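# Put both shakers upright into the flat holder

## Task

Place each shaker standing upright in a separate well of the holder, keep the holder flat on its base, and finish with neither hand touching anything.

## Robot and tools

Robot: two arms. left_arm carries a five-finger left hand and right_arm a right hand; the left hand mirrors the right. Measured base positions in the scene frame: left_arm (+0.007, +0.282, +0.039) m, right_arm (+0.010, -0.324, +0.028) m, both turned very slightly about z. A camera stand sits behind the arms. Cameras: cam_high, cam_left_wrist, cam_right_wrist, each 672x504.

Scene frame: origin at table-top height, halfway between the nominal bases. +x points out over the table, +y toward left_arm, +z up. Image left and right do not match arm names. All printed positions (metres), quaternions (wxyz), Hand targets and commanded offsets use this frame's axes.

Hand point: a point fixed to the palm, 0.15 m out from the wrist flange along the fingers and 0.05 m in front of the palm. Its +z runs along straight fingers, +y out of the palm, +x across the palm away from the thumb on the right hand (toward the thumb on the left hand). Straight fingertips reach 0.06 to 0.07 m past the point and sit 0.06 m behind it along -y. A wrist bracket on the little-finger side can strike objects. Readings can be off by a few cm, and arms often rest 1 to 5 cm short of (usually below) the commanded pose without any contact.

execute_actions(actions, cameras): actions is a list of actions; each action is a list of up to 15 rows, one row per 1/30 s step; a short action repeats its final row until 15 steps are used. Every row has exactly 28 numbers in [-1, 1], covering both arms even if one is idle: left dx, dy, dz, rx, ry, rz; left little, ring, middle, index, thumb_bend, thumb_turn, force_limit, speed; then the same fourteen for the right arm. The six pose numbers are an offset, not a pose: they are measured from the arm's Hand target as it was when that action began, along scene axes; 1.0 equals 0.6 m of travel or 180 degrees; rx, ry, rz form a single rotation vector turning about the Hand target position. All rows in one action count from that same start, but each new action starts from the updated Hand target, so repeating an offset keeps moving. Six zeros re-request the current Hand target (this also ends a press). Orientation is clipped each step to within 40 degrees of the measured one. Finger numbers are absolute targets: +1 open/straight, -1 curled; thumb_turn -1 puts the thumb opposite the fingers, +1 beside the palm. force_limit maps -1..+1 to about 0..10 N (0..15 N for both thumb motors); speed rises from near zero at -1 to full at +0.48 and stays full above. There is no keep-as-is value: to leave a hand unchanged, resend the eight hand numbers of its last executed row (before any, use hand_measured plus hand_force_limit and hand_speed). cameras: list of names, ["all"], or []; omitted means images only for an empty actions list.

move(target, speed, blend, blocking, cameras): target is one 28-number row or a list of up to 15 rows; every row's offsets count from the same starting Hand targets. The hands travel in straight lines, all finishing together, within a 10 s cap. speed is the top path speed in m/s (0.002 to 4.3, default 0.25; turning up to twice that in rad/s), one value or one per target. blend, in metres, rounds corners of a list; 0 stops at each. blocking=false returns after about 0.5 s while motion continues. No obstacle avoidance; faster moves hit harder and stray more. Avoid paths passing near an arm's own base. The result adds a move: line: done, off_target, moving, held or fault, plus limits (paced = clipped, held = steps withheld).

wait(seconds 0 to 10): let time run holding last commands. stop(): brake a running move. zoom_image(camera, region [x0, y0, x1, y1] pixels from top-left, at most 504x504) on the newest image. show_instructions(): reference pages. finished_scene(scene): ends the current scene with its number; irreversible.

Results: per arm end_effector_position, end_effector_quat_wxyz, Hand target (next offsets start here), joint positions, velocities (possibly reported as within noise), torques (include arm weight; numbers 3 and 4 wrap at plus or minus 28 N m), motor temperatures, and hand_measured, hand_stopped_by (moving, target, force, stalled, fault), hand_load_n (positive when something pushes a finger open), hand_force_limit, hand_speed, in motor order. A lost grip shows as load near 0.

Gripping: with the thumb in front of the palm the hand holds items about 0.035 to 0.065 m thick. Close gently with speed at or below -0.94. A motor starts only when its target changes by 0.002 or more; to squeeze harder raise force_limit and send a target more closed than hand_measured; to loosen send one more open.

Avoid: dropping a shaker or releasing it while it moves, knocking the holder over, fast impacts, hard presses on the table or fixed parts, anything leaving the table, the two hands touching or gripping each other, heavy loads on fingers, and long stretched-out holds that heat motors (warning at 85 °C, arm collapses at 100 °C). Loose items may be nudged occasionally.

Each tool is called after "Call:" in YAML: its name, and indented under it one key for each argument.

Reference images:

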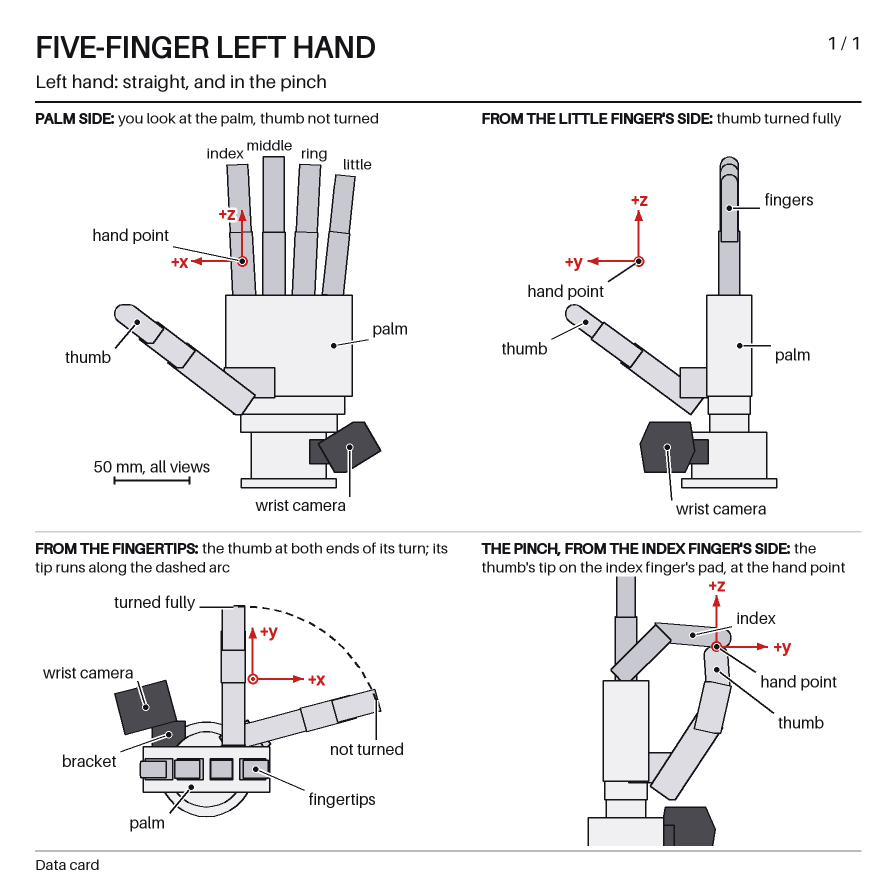

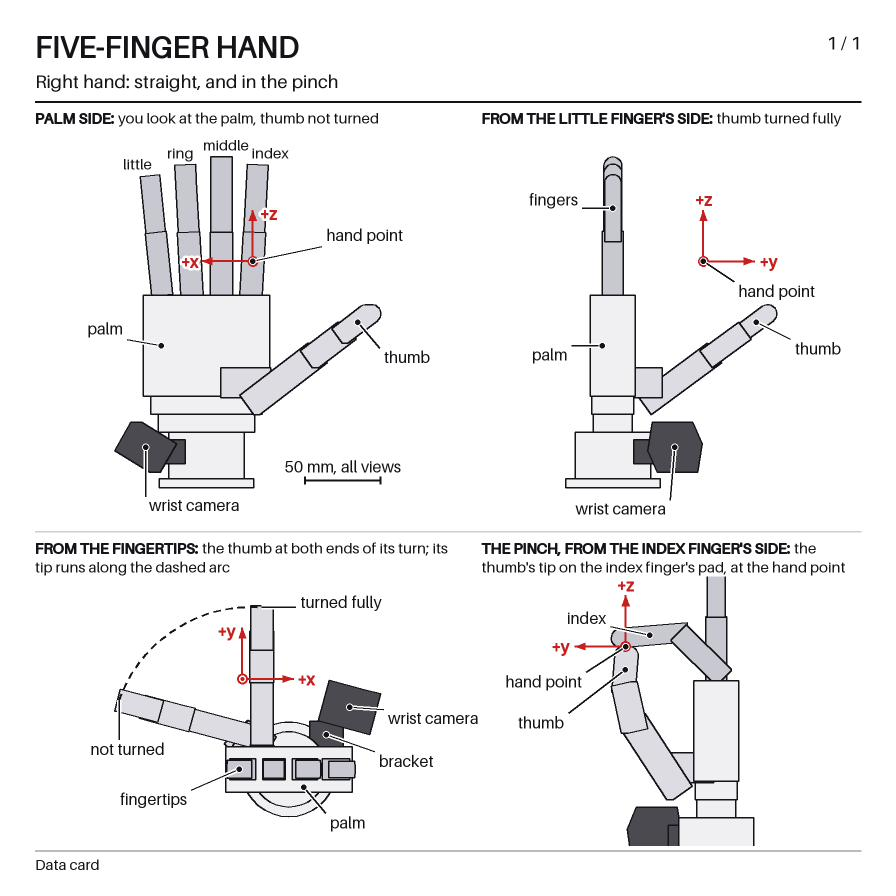

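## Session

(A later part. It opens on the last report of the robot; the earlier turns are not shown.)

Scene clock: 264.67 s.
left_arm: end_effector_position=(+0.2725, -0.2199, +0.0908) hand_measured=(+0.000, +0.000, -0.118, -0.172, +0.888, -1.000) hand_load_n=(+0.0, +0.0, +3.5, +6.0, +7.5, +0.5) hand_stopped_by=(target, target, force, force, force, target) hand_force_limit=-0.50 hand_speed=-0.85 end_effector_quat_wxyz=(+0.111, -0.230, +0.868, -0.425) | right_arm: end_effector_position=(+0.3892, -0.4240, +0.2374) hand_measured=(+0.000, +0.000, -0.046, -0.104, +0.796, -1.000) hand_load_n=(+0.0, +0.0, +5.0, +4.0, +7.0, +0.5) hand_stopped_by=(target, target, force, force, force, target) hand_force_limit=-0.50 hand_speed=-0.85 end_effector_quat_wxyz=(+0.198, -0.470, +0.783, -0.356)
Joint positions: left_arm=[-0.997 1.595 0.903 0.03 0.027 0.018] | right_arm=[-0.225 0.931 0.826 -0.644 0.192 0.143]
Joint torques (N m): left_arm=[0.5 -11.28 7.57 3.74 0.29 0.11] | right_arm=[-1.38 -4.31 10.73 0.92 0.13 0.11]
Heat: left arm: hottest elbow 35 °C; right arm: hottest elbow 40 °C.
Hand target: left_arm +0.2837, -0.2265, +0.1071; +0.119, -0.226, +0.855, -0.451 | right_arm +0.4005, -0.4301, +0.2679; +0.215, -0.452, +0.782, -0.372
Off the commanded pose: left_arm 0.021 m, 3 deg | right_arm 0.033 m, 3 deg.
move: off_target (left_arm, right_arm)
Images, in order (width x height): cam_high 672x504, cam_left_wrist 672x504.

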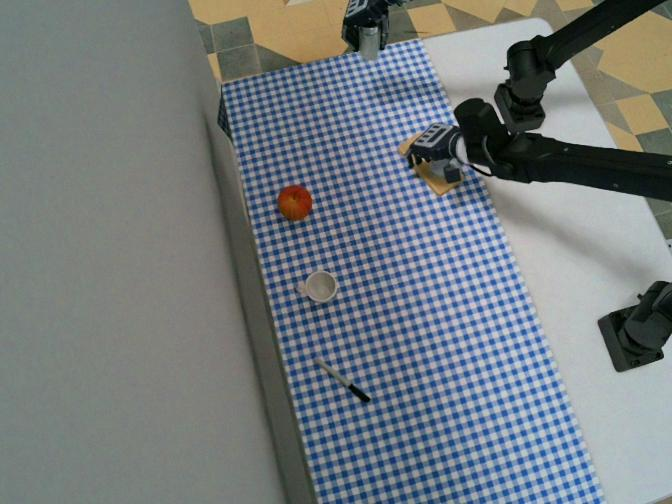

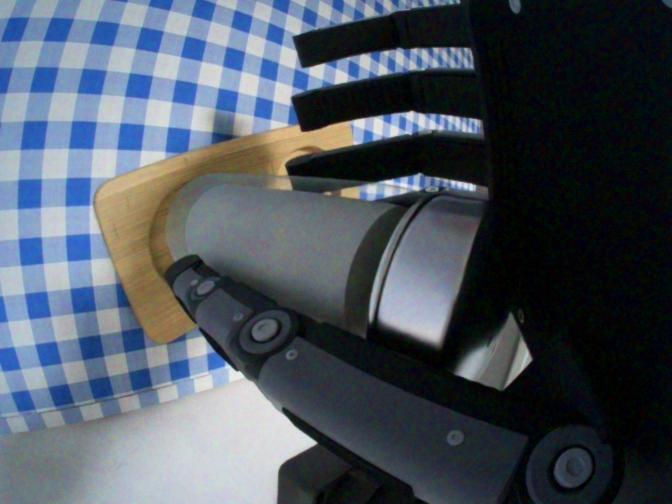

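Call:
move:
  target:
    - [-0.003,-0.003,-0.038,0,0,0,0,0,-0.5,-0.5,0.4,-1,-0.5,-0.85,0,0,0,0,0,0,0,0,-0.7,-0.5,0.4,-1,-0.5,-0.85]
  cameras: ["cam_left_wrist","cam_high"]
  speed: 0.06

Call:
zoom_image:
  camera: "cam_high"
  region: [400, 120, 490, 200]

Call:
zoom_image:
  camera: "cam_left_wrist"
  region: [30, 90, 290, 290]

Scene clock: 277.70 s.
left_arm: end_effector_position=(+0.2732, -0.2210, +0.0781) hand_measured=(+0.000, +0.000, -0.118, -0.172, +0.888, -1.000) hand_load_n=(+0.0, +0.5, +3.5, +5.5, +8.0, +0.5) hand_stopped_by=(target, target, force, force, force, target) hand_force_limit=-0.50 hand_speed=-0.85 end_effector_quat_wxyz=(+0.113, -0.229, +0.865, -0.431) | right_arm: end_effector_position=(+0.3892, -0.4240, +0.2374) hand_measured=(+0.000, +0.000, -0.046, -0.104, +0.796, -1.000) hand_load_n=(+0.0, +0.0, +5.0, +4.5, +7.0, +0.5) hand_stopped_by=(target, target, force, force, force, target) hand_force_limit=-0.50 hand_speed=-0.85 end_effector_quat_wxyz=(+0.198, -0.470, +0.783, -0.356)
Joint positions: left_arm=[-0.997 1.621 0.883 0.092 0.027 0.018] | right_arm=[-0.225 0.931 0.826 -0.644 0.192 0.143]
Joint torques (N m): left_arm=[0.38 -9.99 7.28 4.05 0.13 0.06] | right_arm=[-1.2 -4.13 10.76 0.84 0.15 0.11]
Motor temperatures (°C): left_arm=[23 25 34 24 25 24] | right_arm=[26 25 41 22 24 25]
Heat: left arm: hottest elbow 34 °C; right arm: hottest elbow 41 °C.
Hand target: left_arm +0.2819, -0.2282, +0.0842; +0.119, -0.226, +0.855, -0.451 | right_arm +0.4005, -0.4301, +0.2679; +0.215, -0.452, +0.782, -0.372
Off the commanded pose: left_arm 0.013 m, 3 deg | right_arm 0.033 m, 3 deg.
move: off_target (left_arm, right_arm)
Images, in order (width x height): cam_high 672x504, cam_left_wrist 672x504.

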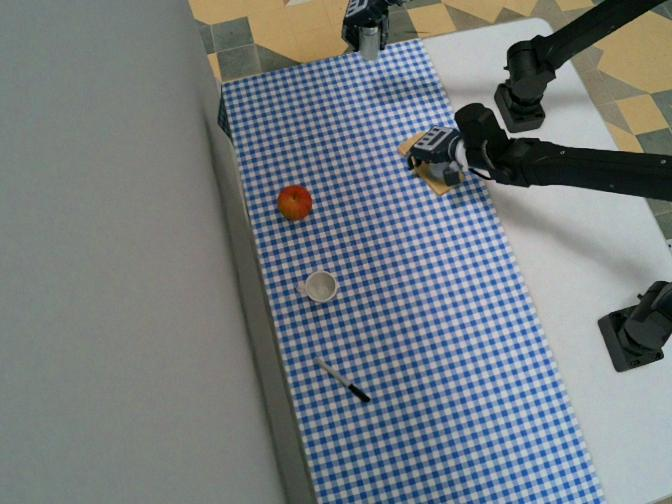

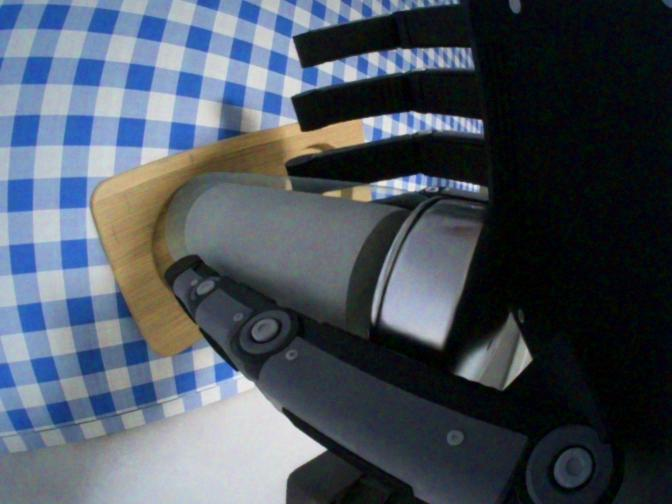

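Scaled by 5.600 from the camera's 672x504 image, which has a finer 960x720 frame.

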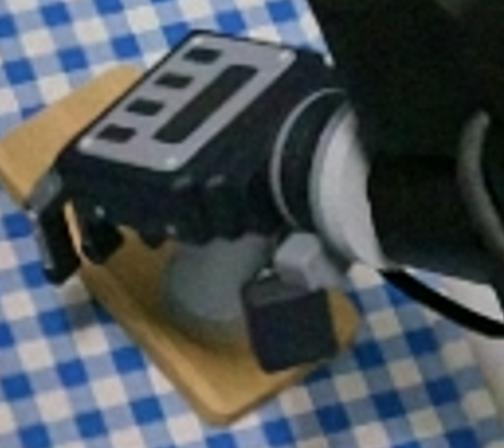

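Scaled by 1.938 from the camera's 672x504 image, which has a finer 960x720 frame.

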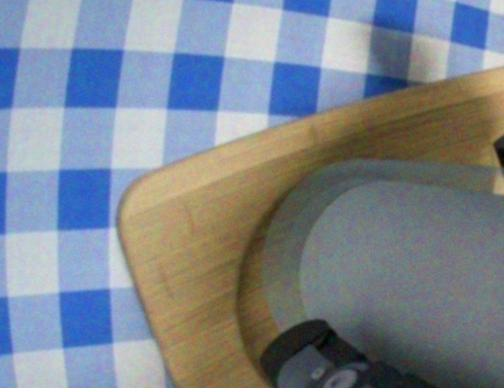

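Call:
move:
  target:
    - [-0.002,0,0.03,0,0,0,0,0,-0.5,-0.5,0.4,-1,-0.5,-0.85,0,0,0,0,0,0,0,0,-0.7,-0.5,0.4,-1,-0.5,-0.85]
    - [-0.012,-0.004,0.03,0,0,0,0,0,-0.5,-0.5,0.4,-1,-0.5,-0.85,0,0,0,0,0,0,0,0,-0.7,-0.5,0.4,-1,-0.5,-0.85]
    - [-0.012,-0.004,-0.008,0,0,0,0,0,-0.5,-0.5,0.4,-1,-0.5,-0.85,0,0,0,0,0,0,0,0,-0.7,-0.5,0.4,-1,-0.5,-0.85]
  cameras: ["cam_left_wrist","cam_high"]
  speed: 0.06

Call:
zoom_image:
  camera: "cam_high"
  region: [400, 120, 490, 200]

Call:
zoom_image:
  camera: "cam_left_wrist"
  region: [30, 90, 290, 290]

Scene clock: 297.67 s.
left_arm: end_effector_position=(+0.2747, -0.2206, +0.0775) hand_measured=(+0.000, +0.000, -0.118, -0.172, +0.888, -1.000) hand_load_n=(+0.0, +0.0, +3.0, +5.5, +8.0, +0.5) hand_stopped_by=(target, target, force, force, force, target) hand_force_limit=-0.50 hand_speed=-0.85 end_effector_quat_wxyz=(+0.118, -0.230, +0.863, -0.435) | right_arm: end_effector_position=(+0.3892, -0.4240, +0.2374) hand_measured=(+0.000, +0.000, -0.046, -0.104, +0.796, -1.000) hand_load_n=(+0.0, -0.5, +5.0, +4.5, +7.0, +0.5) hand_stopped_by=(target, target, force, force, force, target) hand_force_limit=-0.50 hand_speed=-0.85 end_effector_quat_wxyz=(+0.198, -0.470, +0.783, -0.356)
Joint positions: left_arm=[-0.997 1.621 0.876 0.109 0.019 0.018] | right_arm=[-0.225 0.931 0.826 -0.644 0.192 0.143]
Joint torques (N m): left_arm=[-0.79 -9.35 7.16 3.86 -0.07 -0.05] | right_arm=[-1.03 -4.19 10.66 0.85 0.15 0.11]
Heat: left arm: hottest elbow 34 °C; right arm: hottest elbow 41 °C.
Hand target: left_arm +0.2747, -0.2307, +0.0794; +0.119, -0.226, +0.855, -0.451 | right_arm +0.4005, -0.4301, +0.2679; +0.215, -0.452, +0.782, -0.372
Off the commanded pose: left_arm 0.010 m, 2 deg | right_arm 0.033 m, 3 deg.
move: off_target (right_arm)
Images, in order (width x height): cam_high 672x504, cam_left_wrist 672x504.

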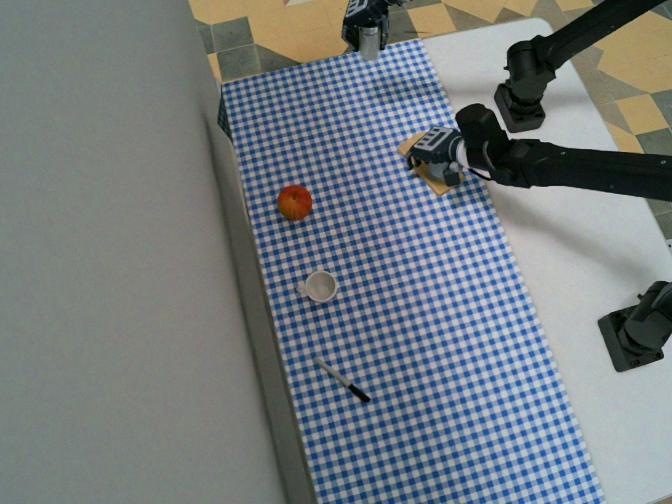

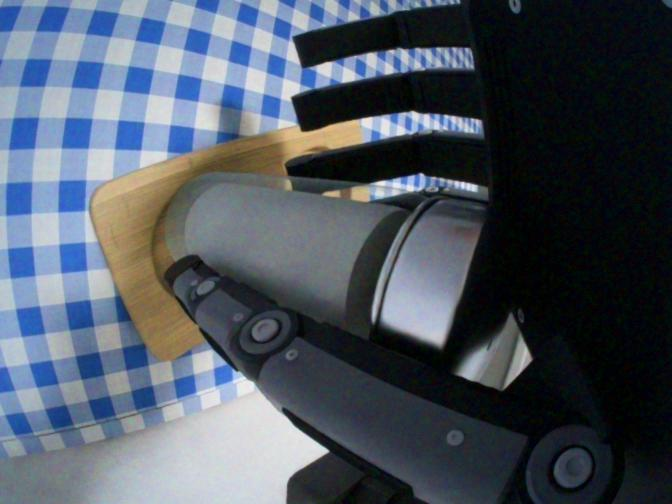

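Scaled by 5.600 from the camera's 672x504 image, which has a finer 960x720 frame.

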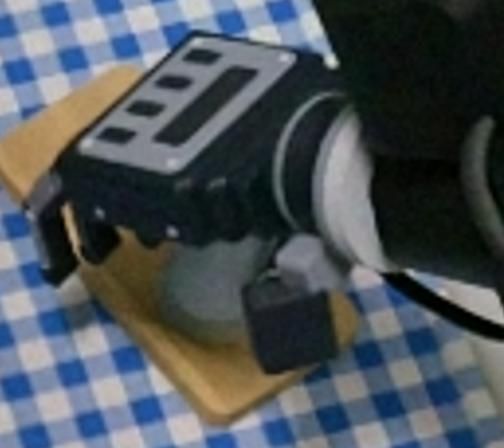

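Scaled by 1.938 from the camera's 672x504 image, which has a finer 960x720 frame.

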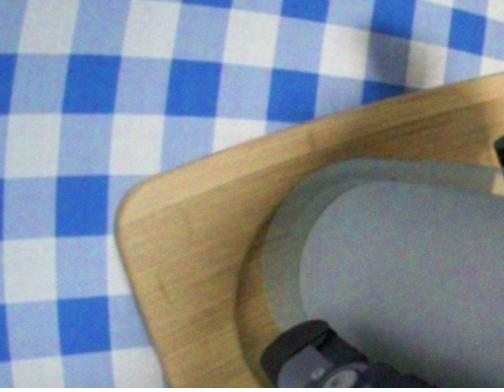

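Call:
move:
  target:
    - [0.007,-0.002,0.078,0,0,0,0,0,-0.5,-0.5,0.4,-1,-0.5,-0.85,0,0,0,0,0,0,0,0,-0.7,-0.5,0.4,-1,-0.5,-0.85]
    - [0.007,-0.001,0.04,0,0,0,0,0,-0.5,-0.5,0.4,-1,-0.5,-0.85,0,0,0,0,0,0,0,0,-0.7,-0.5,0.4,-1,-0.5,-0.85]
  cameras: ["cam_left_wrist","cam_high"]
  speed: 0.08

Call:
zoom_image:
  camera: "cam_high"
  region: [400, 120, 490, 200]

Call:
zoom_image:
  camera: "cam_left_wrist"
  region: [30, 90, 290, 290]

Scene clock: 311.13 s.
left_arm: end_effector_position=(+0.2678, -0.2099, +0.0822) hand_measured=(+0.000, +0.000, -0.118, -0.172, +0.888, -1.000) hand_load_n=(+0.0, +0.0, +3.5, +5.5, +7.5, +0.5) hand_stopped_by=(target, target, force, force, force, target) hand_force_limit=-0.50 hand_speed=-0.85 end_effector_quat_wxyz=(+0.112, -0.232, +0.872, -0.417) | right_arm: end_effector_position=(+0.3892, -0.4240, +0.2374) hand_measured=(+0.000, +0.000, -0.046, -0.104, +0.796, -1.000) hand_load_n=(+0.0, +0.0, +5.0, +4.5, +7.5, +0.5) hand_stopped_by=(target, target, force, force, force, target) hand_force_limit=-0.50 hand_speed=-0.85 end_effector_quat_wxyz=(+0.198, -0.470, +0.783, -0.356)
Joint positions: left_arm=[-0.997 1.589 0.876 0.035 0.021 0.018] | right_arm=[-0.225 0.931 0.826 -0.644 0.192 0.143]
Joint torques (N m): left_arm=[-0.21 -10.05 9.47 3.93 0.15 0] | right_arm=[-1.49 -3.9 10.76 0.85 0.13 0.13]
Heat: left arm: hottest elbow 34 °C; right arm: hottest elbow 41 °C.
Hand target: left_arm +0.2789, -0.2313, +0.1036; +0.119, -0.226, +0.855, -0.451 | right_arm +0.4005, -0.4301, +0.2679; +0.215, -0.452, +0.782, -0.372
Off the commanded pose: left_arm 0.032 m, 4 deg | right_arm 0.033 m, 3 deg.
move: off_target (left_arm, right_arm)
Images, in order (width x height): cam_high 672x504, cam_left_wrist 672x504.

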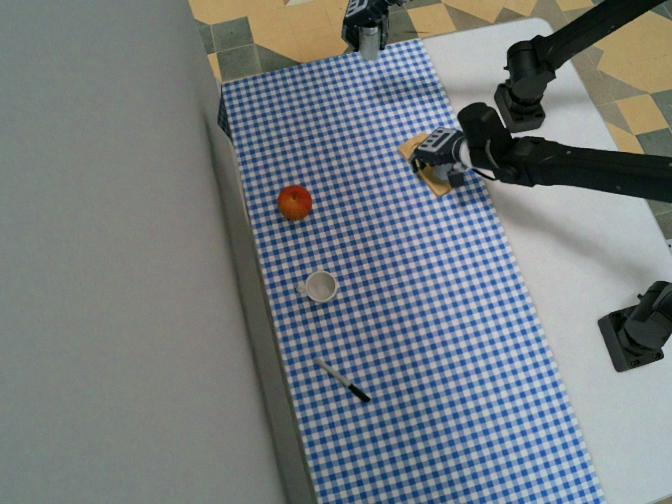

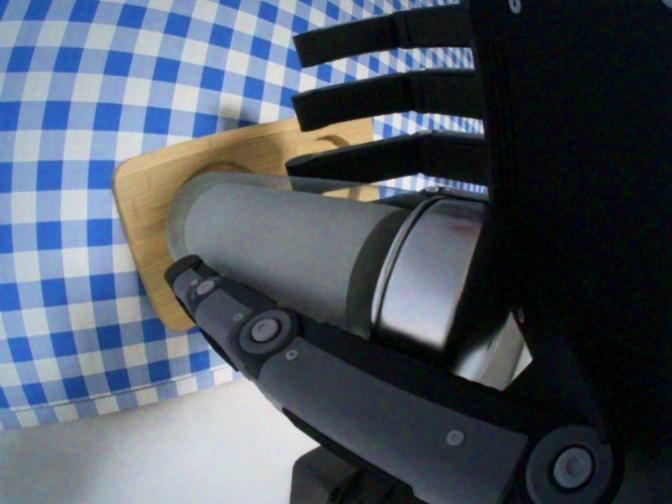

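Scaled by 5.600 from the camera's 672x504 image, which has a finer 960x720 frame.

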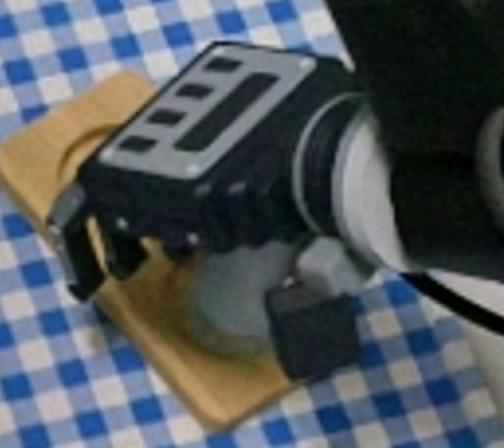

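Scaled by 1.938 from the camera's 672x504 image, which has a finer 960x720 frame.

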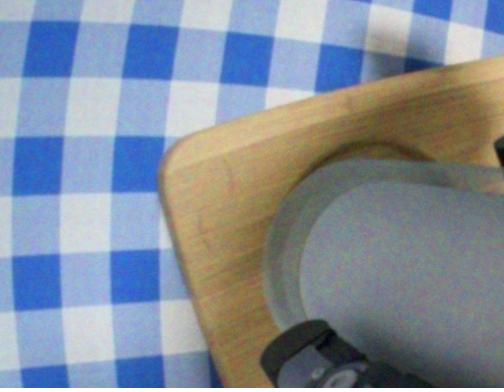

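Call:
move:
  target:
    - [0.003,-0.013,0.008,0,0,0,0,0,-0.5,-0.5,0.4,-1,-0.5,-0.85,0,0,0,0,0,0,0,0,-0.7,-0.5,0.4,-1,-0.5,-0.85]
  cameras: ["cam_left_wrist","cam_high"]
  speed: 0.08

Call:
zoom_image:
  camera: "cam_high"
  region: [400, 120, 490, 200]

Call:
zoom_image:
  camera: "cam_left_wrist"
  region: [30, 90, 290, 290]

Scene clock: 333.73 s.
left_arm: end_effector_position=(+0.2678, -0.2099, +0.0822) hand_measured=(+0.000, +0.000, -0.118, -0.172, +0.888, -1.000) hand_load_n=(+0.0, +0.0, +3.5, +6.0, +7.5, +0.5) hand_stopped_by=(target, target, force, force, force, target) hand_force_limit=-0.50 hand_speed=-0.85 end_effector_quat_wxyz=(+0.112, -0.232, +0.872, -0.417) | right_arm: end_effector_position=(+0.3892, -0.4240, +0.2374) hand_measured=(+0.000, +0.000, -0.046, -0.104, +0.796, -1.000) hand_load_n=(+0.0, +0.0, +5.0, +4.5, +7.0, +0.0) hand_stopped_by=(target, target, force, force, force, target) hand_force_limit=-0.50 hand_speed=-0.85 end_effector_quat_wxyz=(+0.198, -0.470, +0.783, -0.356)
Joint positions: left_arm=[-0.997 1.589 0.876 0.035 0.021 0.018] | right_arm=[-0.225 0.931 0.826 -0.644 0.192 0.143]
Joint torques (N m): left_arm=[-0.73 -10.11 11.56 3.28 0 -0.03] | right_arm=[-1.32 -4.31 10.7 0.88 0.15 0.14]
Heat: left arm: hottest elbow 35 °C; right arm: hottest elbow 41 °C.
Hand target: left_arm +0.2807, -0.2391, +0.1084; +0.119, -0.226, +0.855, -0.451 | right_arm +0.4005, -0.4301, +0.2679; +0.215, -0.452, +0.782, -0.372
Off the commanded pose: left_arm 0.041 m, 4 deg | right_arm 0.033 m, 3 deg.
move: off_target (left_arm, right_arm)
Images, in order (width x height): cam_high 672x504, cam_left_wrist 672x504.

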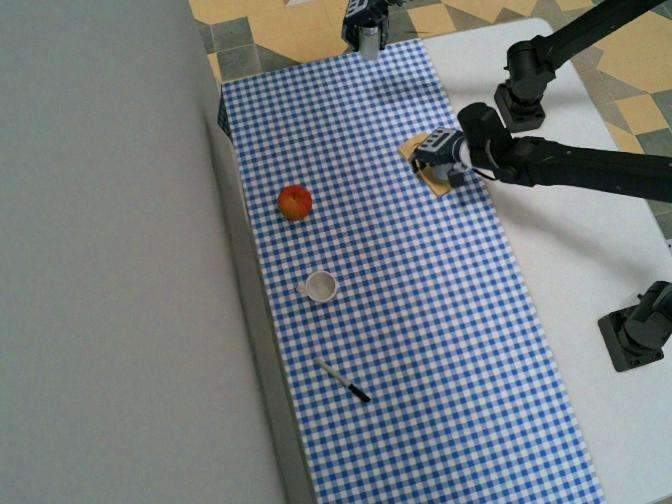

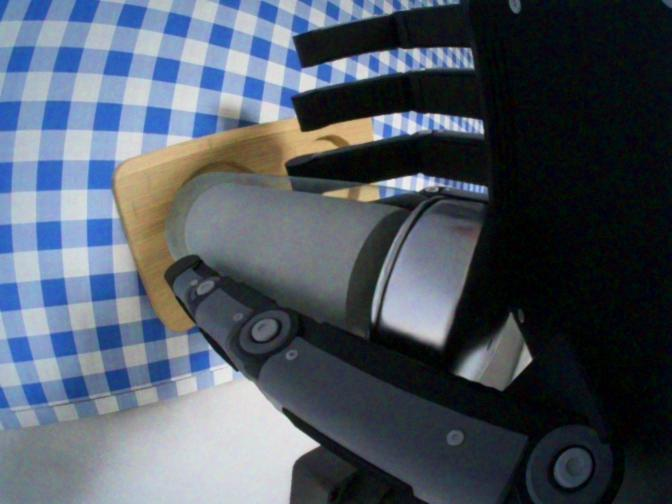

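Scaled by 5.600 from the camera's 672x504 image, which has a finer 960x720 frame.

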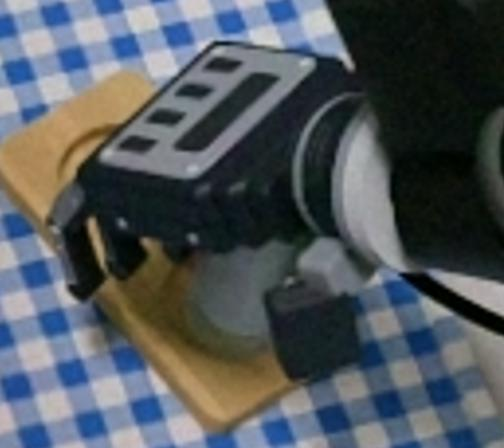

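Scaled by 1.938 from the camera's 672x504 image, which has a finer 960x720 frame.

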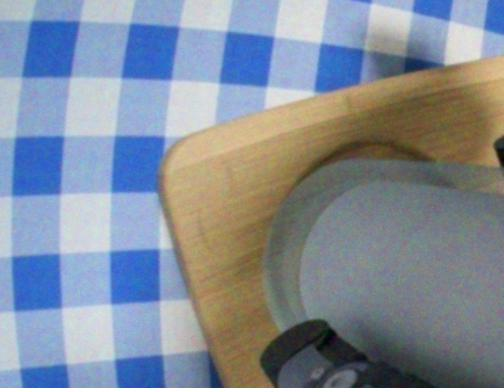

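Call:
move:
  target:
    - [0.006,-0.022,0.004,0,0,0,0,0,-0.5,-0.5,0.4,-1,-0.5,-0.85,0,0,0,0,0,0,0,0,-0.7,-0.5,0.4,-1,-0.5,-0.85]
  cameras: ["cam_left_wrist"]
  speed: 0.08

Call:
zoom_image:
  camera: "cam_left_wrist"
  region: [30, 90, 290, 290]

Scene clock: 342.90 s.
left_arm: end_effector_position=(+0.2719, -0.2177, +0.0804) hand_measured=(+0.000, +0.000, -0.118, -0.172, +0.888, -1.000) hand_load_n=(+0.0, +0.0, +3.5, +5.5, +8.0, +0.5) hand_stopped_by=(target, target, force, force, force, target) hand_force_limit=-0.50 hand_speed=-0.85 end_effector_quat_wxyz=(+0.112, -0.232, +0.872, -0.417) | right_arm: end_effector_position=(+0.3892, -0.4240, +0.2374) hand_measured=(+0.000, +0.000, -0.046, -0.104, +0.796, -1.000) hand_load_n=(+0.0, +0.0, +5.5, +4.5, +7.0, +0.0) hand_stopped_by=(target, target, force, force, force, target) hand_force_limit=-0.50 hand_speed=-0.85 end_effector_quat_wxyz=(+0.198, -0.470, +0.783, -0.356)
Joint positions: left_arm=[-0.999 1.612 0.899 0.035 0.019 0.018] | right_arm=[-0.225 0.931 0.826 -0.644 0.192 0.143]
Joint torques (N m): left_arm=[-1.32 -10.29 12.86 2.61 -0.08 -0.11] | right_arm=[-1.49 -4.37 10.69 0.79 0.15 0.12]
Heat: left arm: hottest elbow 36 °C; right arm: hottest elbow 42 °C.
Hand target: left_arm +0.2842, -0.2523, +0.1106; +0.119, -0.226, +0.855, -0.451 | right_arm +0.4005, -0.4301, +0.2679; +0.215, -0.452, +0.782, -0.372
Off the commanded pose: left_arm 0.048 m, 4 deg | right_arm 0.033 m, 3 deg.
move: off_target (left_arm, right_arm)
Images, in order (width x height): cam_left_wrist 672x504.

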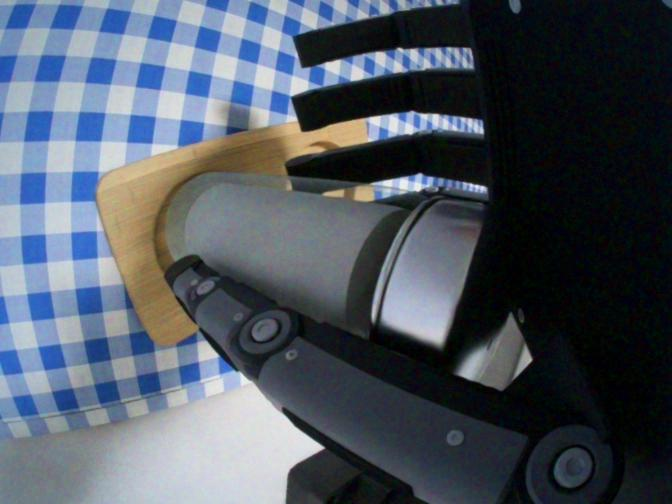

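Scaled by 1.938 from the camera's 672x504 image, which has a finer 960x720 frame.

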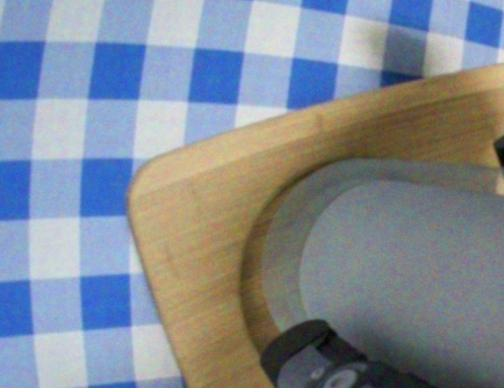

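Call:
move:
  target:
    - [-0.003,0.04,-0.04,0,0,0,0,0,-0.5,-0.5,0.4,-1,-0.5,-0.85,0,0,0,0,0,0,0,0,-0.7,-0.5,0.4,-1,-0.5,-0.85]
  cameras: ["cam_left_wrist","cam_high"]
  speed: 0.08

Call:
zoom_image:
  camera: "cam_high"
  region: [400, 120, 490, 200]

Call:
zoom_image:
  camera: "cam_left_wrist"
  region: [30, 90, 290, 290]

Scene clock: 357.83 s.
left_arm: end_effector_position=(+0.2726, -0.2205, +0.0784) hand_measured=(+0.000, +0.000, -0.118, -0.172, +0.888, -1.000) hand_load_n=(+0.0, +0.0, +3.5, +6.0, +7.5, +0.5) hand_stopped_by=(target, target, force, force, force, target) hand_force_limit=-0.50 hand_speed=-0.85 end_effector_quat_wxyz=(+0.114, -0.229, +0.866, -0.429) | right_arm: end_effector_position=(+0.3892, -0.4240, +0.2374) hand_measured=(+0.000, +0.000, -0.046, -0.104, +0.796, -1.000) hand_load_n=(+0.0, +0.0, +5.0, +4.5, +7.0, +0.0) hand_stopped_by=(target, target, force, force, force, target) hand_force_limit=-0.50 hand_speed=-0.85 end_effector_quat_wxyz=(+0.198, -0.470, +0.783, -0.356)
Joint positions: left_arm=[-0.999 1.619 0.884 0.084 0.024 0.018] | right_arm=[-0.225 0.931 0.826 -0.644 0.192 0.143]
Joint torques (N m): left_arm=[0.38 -10.4 7.51 4.03 0.31 0.07] | right_arm=[-1.14 -4.42 10.59 0.87 0.15 0.15]
Heat: left arm: hottest elbow 38 °C; right arm: hottest elbow 42 °C.
Hand target: left_arm +0.2825, -0.2284, +0.0867; +0.119, -0.226, +0.855, -0.451 | right_arm +0.4005, -0.4301, +0.2679; +0.215, -0.452, +0.782, -0.372
Off the commanded pose: left_arm 0.015 m, 3 deg | right_arm 0.033 m, 3 deg.
move: off_target (left_arm, right_arm)
Images, in order (width x height): cam_high 672x504, cam_left_wrist 672x504.

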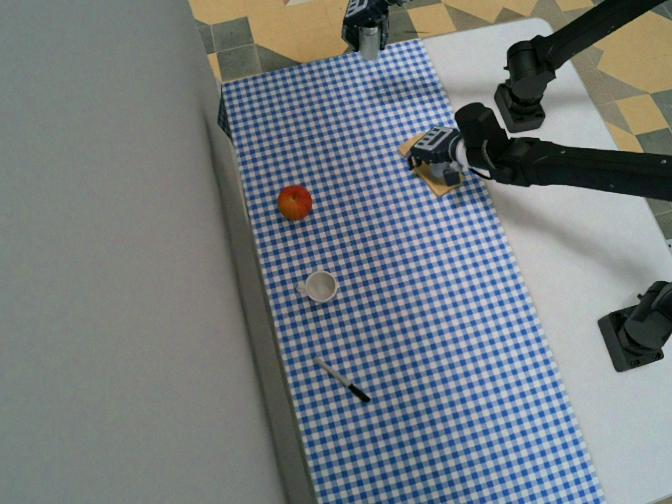

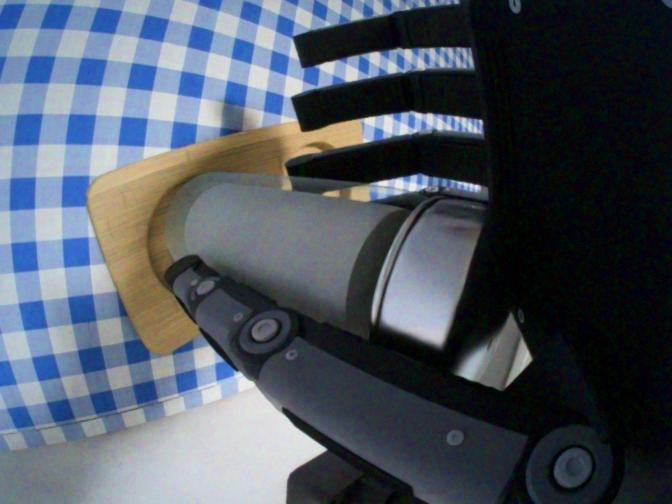

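Scaled by 5.600 from the camera's 672x504 image, which has a finer 960x720 frame.

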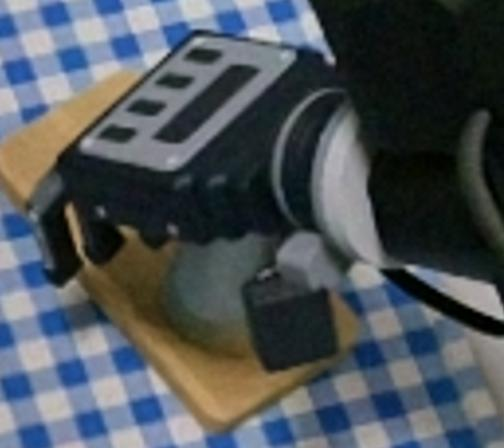

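Scaled by 1.938 from the camera's 672x504 image, which has a finer 960x720 frame.

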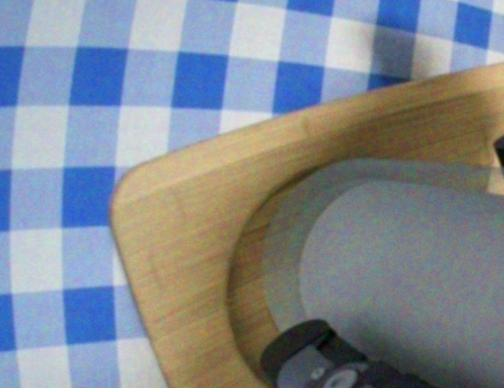

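Call:
move:
  target:
    - [-0.004,0.004,-0.028,-0.004,-0.0023,0,0,0,-0.5,-0.5,0.4,-1,-0.5,-0.85,0,0,0,0,0,0,0,0,-0.7,-0.5,0.4,-1,-0.5,-0.85]
  cameras: ["cam_left_wrist","cam_high"]
  speed: 0.06

Call:
zoom_image:
  camera: "cam_left_wrist"
  region: [30, 90, 290, 290]

Scene clock: 373.57 s.
left_arm: end_effector_position=(+0.2727, -0.2207, +0.0688) hand_measured=(+0.000, +0.000, -0.118, -0.172, +0.890, -1.000) hand_load_n=(+0.0, +0.0, +2.5, +4.5, +9.0, +0.0) hand_stopped_by=(target, target, force, force, force, target) hand_force_limit=-0.50 hand_speed=-0.85 end_effector_quat_wxyz=(+0.117, -0.227, +0.860, -0.442) | right_arm: end_effector_position=(+0.3892, -0.4240, +0.2374) hand_measured=(+0.000, +0.000, -0.046, -0.104, +0.796, -1.000) hand_load_n=(+0.0, +0.0, +5.0, +4.5, +7.0, +0.5) hand_stopped_by=(target, target, force, force, force, target) hand_force_limit=-0.50 hand_speed=-0.85 end_effector_quat_wxyz=(+0.198, -0.470, +0.783, -0.356)
Joint positions: left_arm=[-0.999 1.637 0.855 0.161 0.024 0.018] | right_arm=[-0.225 0.931 0.826 -0.644 0.192 0.143]
Joint torques (N m): left_arm=[0.38 -9.47 6.86 3.9 0.21 0.04] | right_arm=[-1.2 -4.25 10.65 0.84 0.17 0.12]
Heat: left arm: hottest elbow 36 °C; right arm: hottest elbow 42 °C.
Hand target: left_arm +0.2801, -0.2259, +0.0698; +0.121, -0.225, +0.852, -0.457 | right_arm +0.4005, -0.4301, +0.2679; +0.215, -0.452, +0.782, -0.372
Off the commanded pose: left_arm 0.009 m, 2 deg | right_arm 0.033 m, 3 deg.
move: off_target (right_arm)
Images, in order (width x height): cam_high 672x504, cam_left_wrist 672x504.

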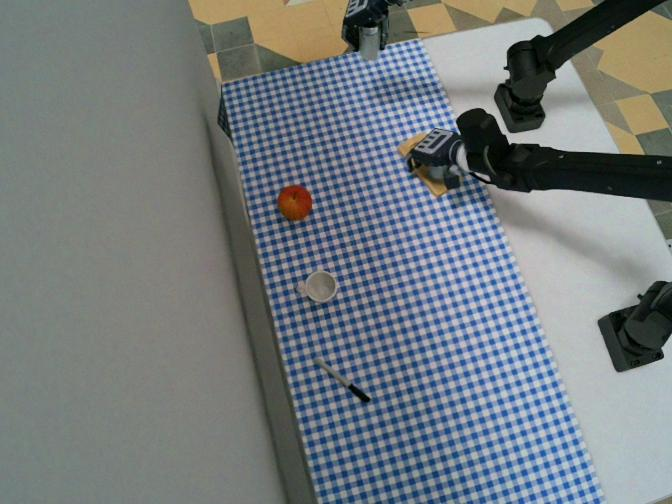

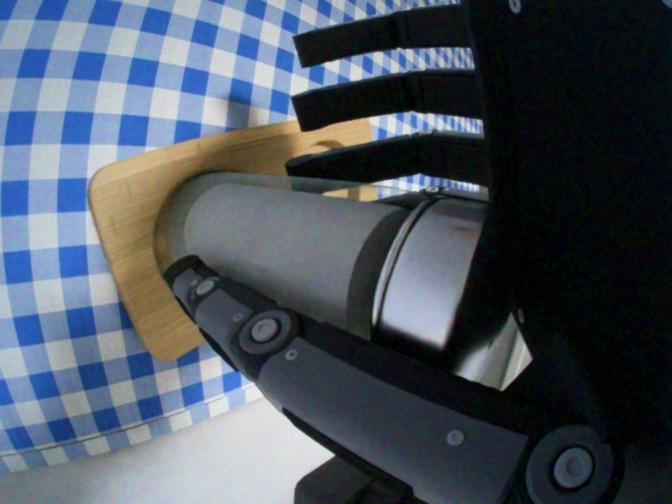

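Scaled by 1.938 from the camera's 672x504 image, which has a finer 960x720 frame.

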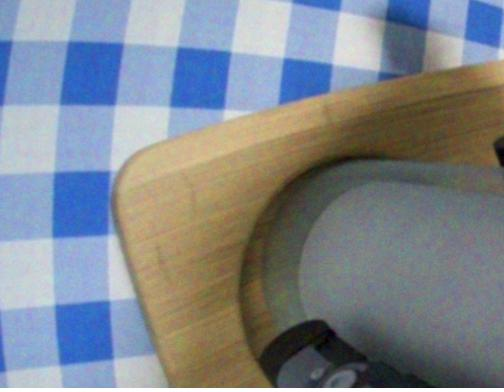

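Call:
move:
  target:
    - [0,0,0.012,0.014,0.008,0,0,0,-0.5,-0.5,0.4,-1,-0.5,-0.85,0,0,0,0,0,0,0,0,-0.7,-0.5,0.4,-1,-0.5,-0.85]
    - [0,0,0.012,0.014,0.008,0,0,0,0.5,0.5,1,-1,-0.5,-0.9,0,0,0,0,0,0,0,0,-0.7,-0.5,0.4,-1,-0.5,-0.85]
  cameras: ["cam_left_wrist","cam_high"]
  speed: 0.06

Call:
zoom_image:
  camera: "cam_high"
  region: [400, 120, 490, 200]

Scene clock: 386.23 s.
left_arm: end_effector_position=(+0.2708, -0.2189, +0.0671) hand_measured=(+0.000, +0.000, +0.500, +0.500, +1.000, -1.000) hand_load_n=(+0.0, +0.0, +0.0, -0.5, +0.0, +0.0) hand_stopped_by=(target, target, target, target, target, target) hand_force_limit=-0.50 hand_speed=-0.90 end_effector_quat_wxyz=(+0.112, -0.231, +0.864, -0.432) | right_arm: end_effector_position=(+0.3892, -0.4240, +0.2374) hand_measured=(+0.000, +0.000, -0.046, -0.104, +0.796, -1.000) hand_load_n=(+0.0, +0.0, +5.0, +4.5, +7.0, +0.5) hand_stopped_by=(target, target, force, force, force, target) hand_force_limit=-0.50 hand_speed=-0.85 end_effector_quat_wxyz=(+0.198, -0.470, +0.783, -0.356)
Joint positions: left_arm=[-0.999 1.637 0.863 0.128 0.025 0.012] | right_arm=[-0.225 0.931 0.826 -0.644 0.192 0.143]
Joint torques (N m): left_arm=[0.32 -10.34 9.69 1.09 0.15 0.08] | right_arm=[-1.44 -4.13 10.69 0.85 0.14 0.13]
Heat: left arm: hottest elbow 35 °C; right arm: hottest elbow 42 °C.
Hand target: left_arm +0.2801, -0.2259, +0.0770; +0.115, -0.228, +0.863, -0.435 | right_arm +0.4005, -0.4301, +0.2679; +0.215, -0.452, +0.782, -0.372
Off the commanded pose: left_arm 0.015 m, 1 deg | right_arm 0.033 m, 3 deg.
move: off_target (left_arm, right_arm); target 2's new numbers were sent with left_arm's hand 0.015 m and 1 deg from that target
Images, in order (width x height): cam_high 672x504, cam_left_wrist 672x504.

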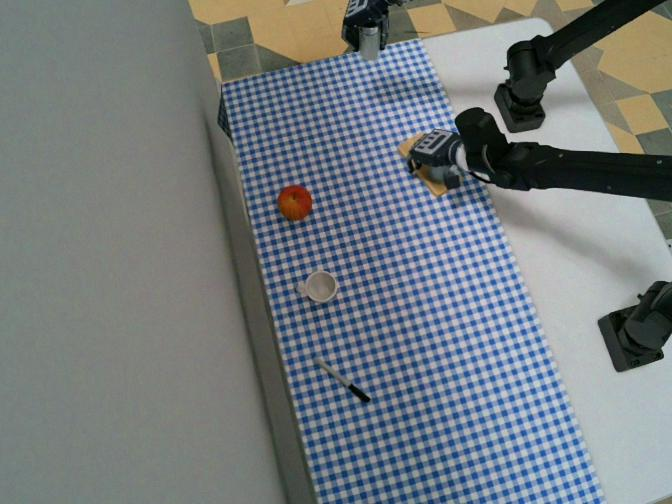

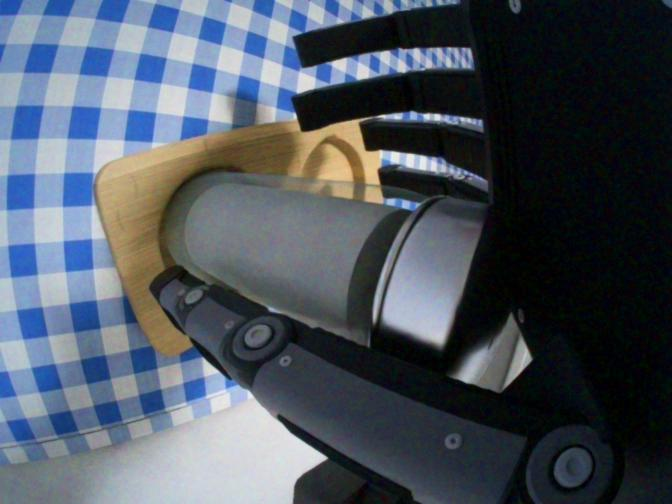

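Scaled by 5.600 from the camera's 672x504 image, which has a finer 960x720 frame.

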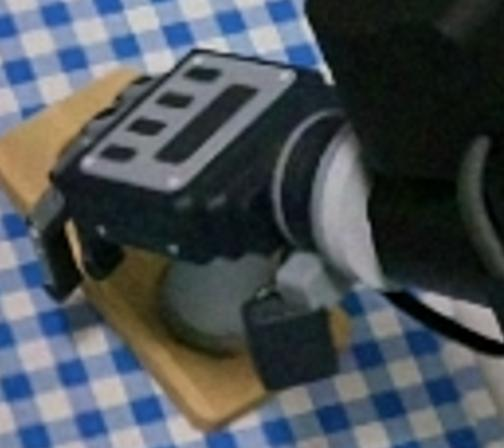

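Call:
move:
  target:
    - [0.005,-0.01,0.08,0,0,0,0,0,0.9,0.9,1,-1,-0.5,0,0,0,0,0,0,0,0,0,-0.7,-0.5,0.4,-1,-0.5,-0.85]
    - [0.005,-0.01,0.36,0,0,0,0,0,0.9,0.9,1,-1,-0.5,0,0,0,0,0,0,0,0,0,-0.7,-0.5,0.4,-1,-0.5,-0.85]
    - [-0.03,0.6,0.33,0,0,0,0,0,0.9,0.9,1,-1,-0.5,0,-0.02,0.05,0,0,0,0.05,0,0,-0.7,-0.5,0.4,-1,-0.5,-0.85]
    - [-0.03,0.7,0.33,0,0,0,0,0,0.9,0.9,1,-1,-0.5,0,-0.134,0.30,-0.047,0,0,0.30,0,0,-0.7,-0.5,0.4,-1,-0.5,-0.85]
  blend: [0,0.03,0.03,0]
  cameras: ["all"]
  speed: [0.06,0.15,0.3,0.2]

Call:
zoom_image:
  camera: "cam_high"
  region: [390, 110, 490, 200]

Scene clock: 413.60 s.
left_arm: end_effector_position=(+0.2494, +0.1901, +0.2532) hand_measured=(+0.000, +0.000, +0.900, +0.900, +1.000, -1.000) hand_load_n=(+0.0, +0.0, +0.0, +0.0, +0.0, +0.0) hand_stopped_by=(target, target, target, target, target, target) hand_force_limit=-0.50 hand_speed=0.00 end_effector_quat_wxyz=(+0.098, -0.239, +0.865, -0.430) | right_arm: end_effector_position=(+0.3212, -0.2542, +0.2281) hand_measured=(+0.000, +0.000, -0.046, -0.104, +0.796, -1.000) hand_load_n=(+0.0, +0.0, +5.0, +4.5, +7.0, +0.5) hand_stopped_by=(target, target, force, force, force, target) hand_force_limit=-0.50 hand_speed=-0.85 end_effector_quat_wxyz=(-0.351, +0.756, -0.503, +0.229)
Joint positions: left_arm=[0.154 0.795 0.789 -1.132 0.834 0.968] | right_arm=[0.026 0.737 0.702 -0.714 -0.313 -0.269]
Joint torques (N m): left_arm=[0.79 -0.79 13.38 0.62 0.91 0.16] | right_arm=[-0.03 -2.67 8.13 0.88 -0.31 -0.15]
Heat: left arm: hottest elbow 35 °C; right arm: hottest elbow 41 °C.
Hand target: left_arm +0.2621, +0.1941, +0.2750; +0.115, -0.228, +0.863, -0.435 | right_arm +0.3201, -0.2502, +0.2397; -0.361, +0.757, -0.492, +0.234
Off the commanded pose: left_arm 0.026 m, 2 deg | right_arm 0.012 m, 2 deg.
move: off_target (left_arm, right_arm)

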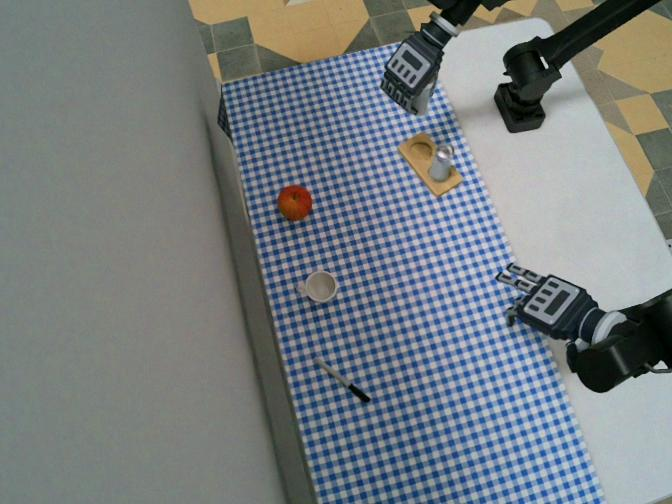

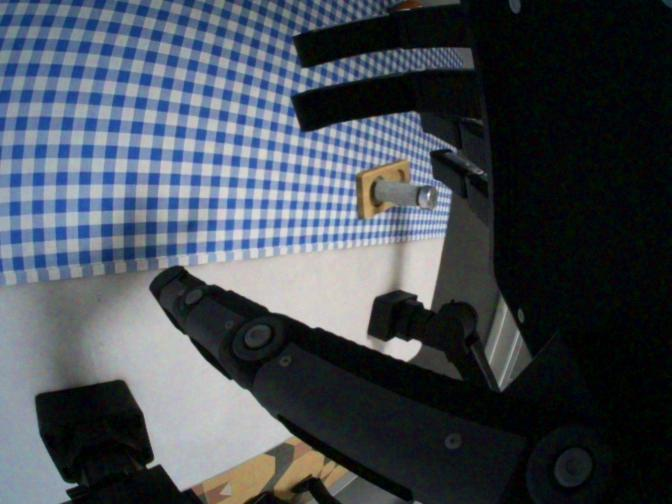

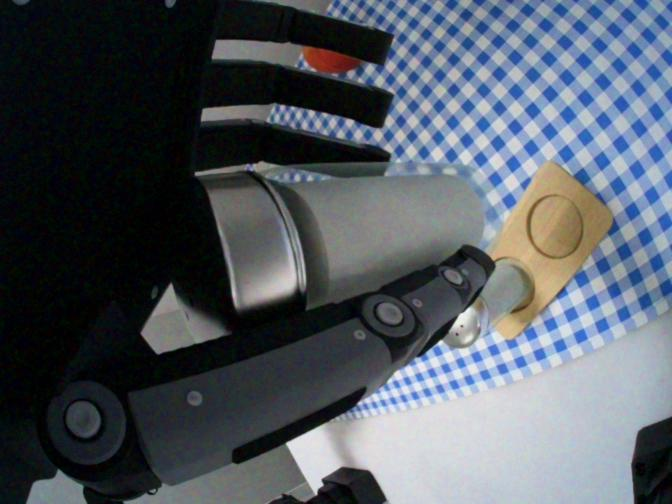

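Scaled by 5.040 from the camera's 672x504 image, which has a finer 960x720 frame.

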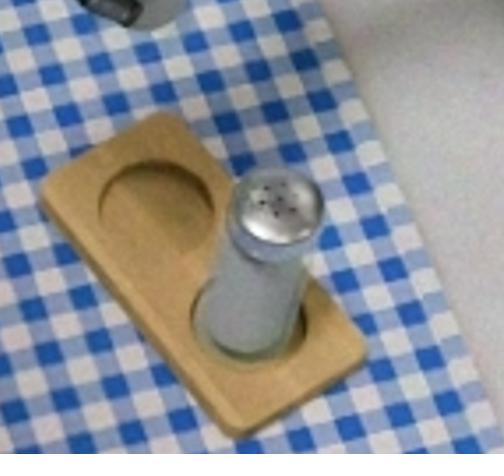

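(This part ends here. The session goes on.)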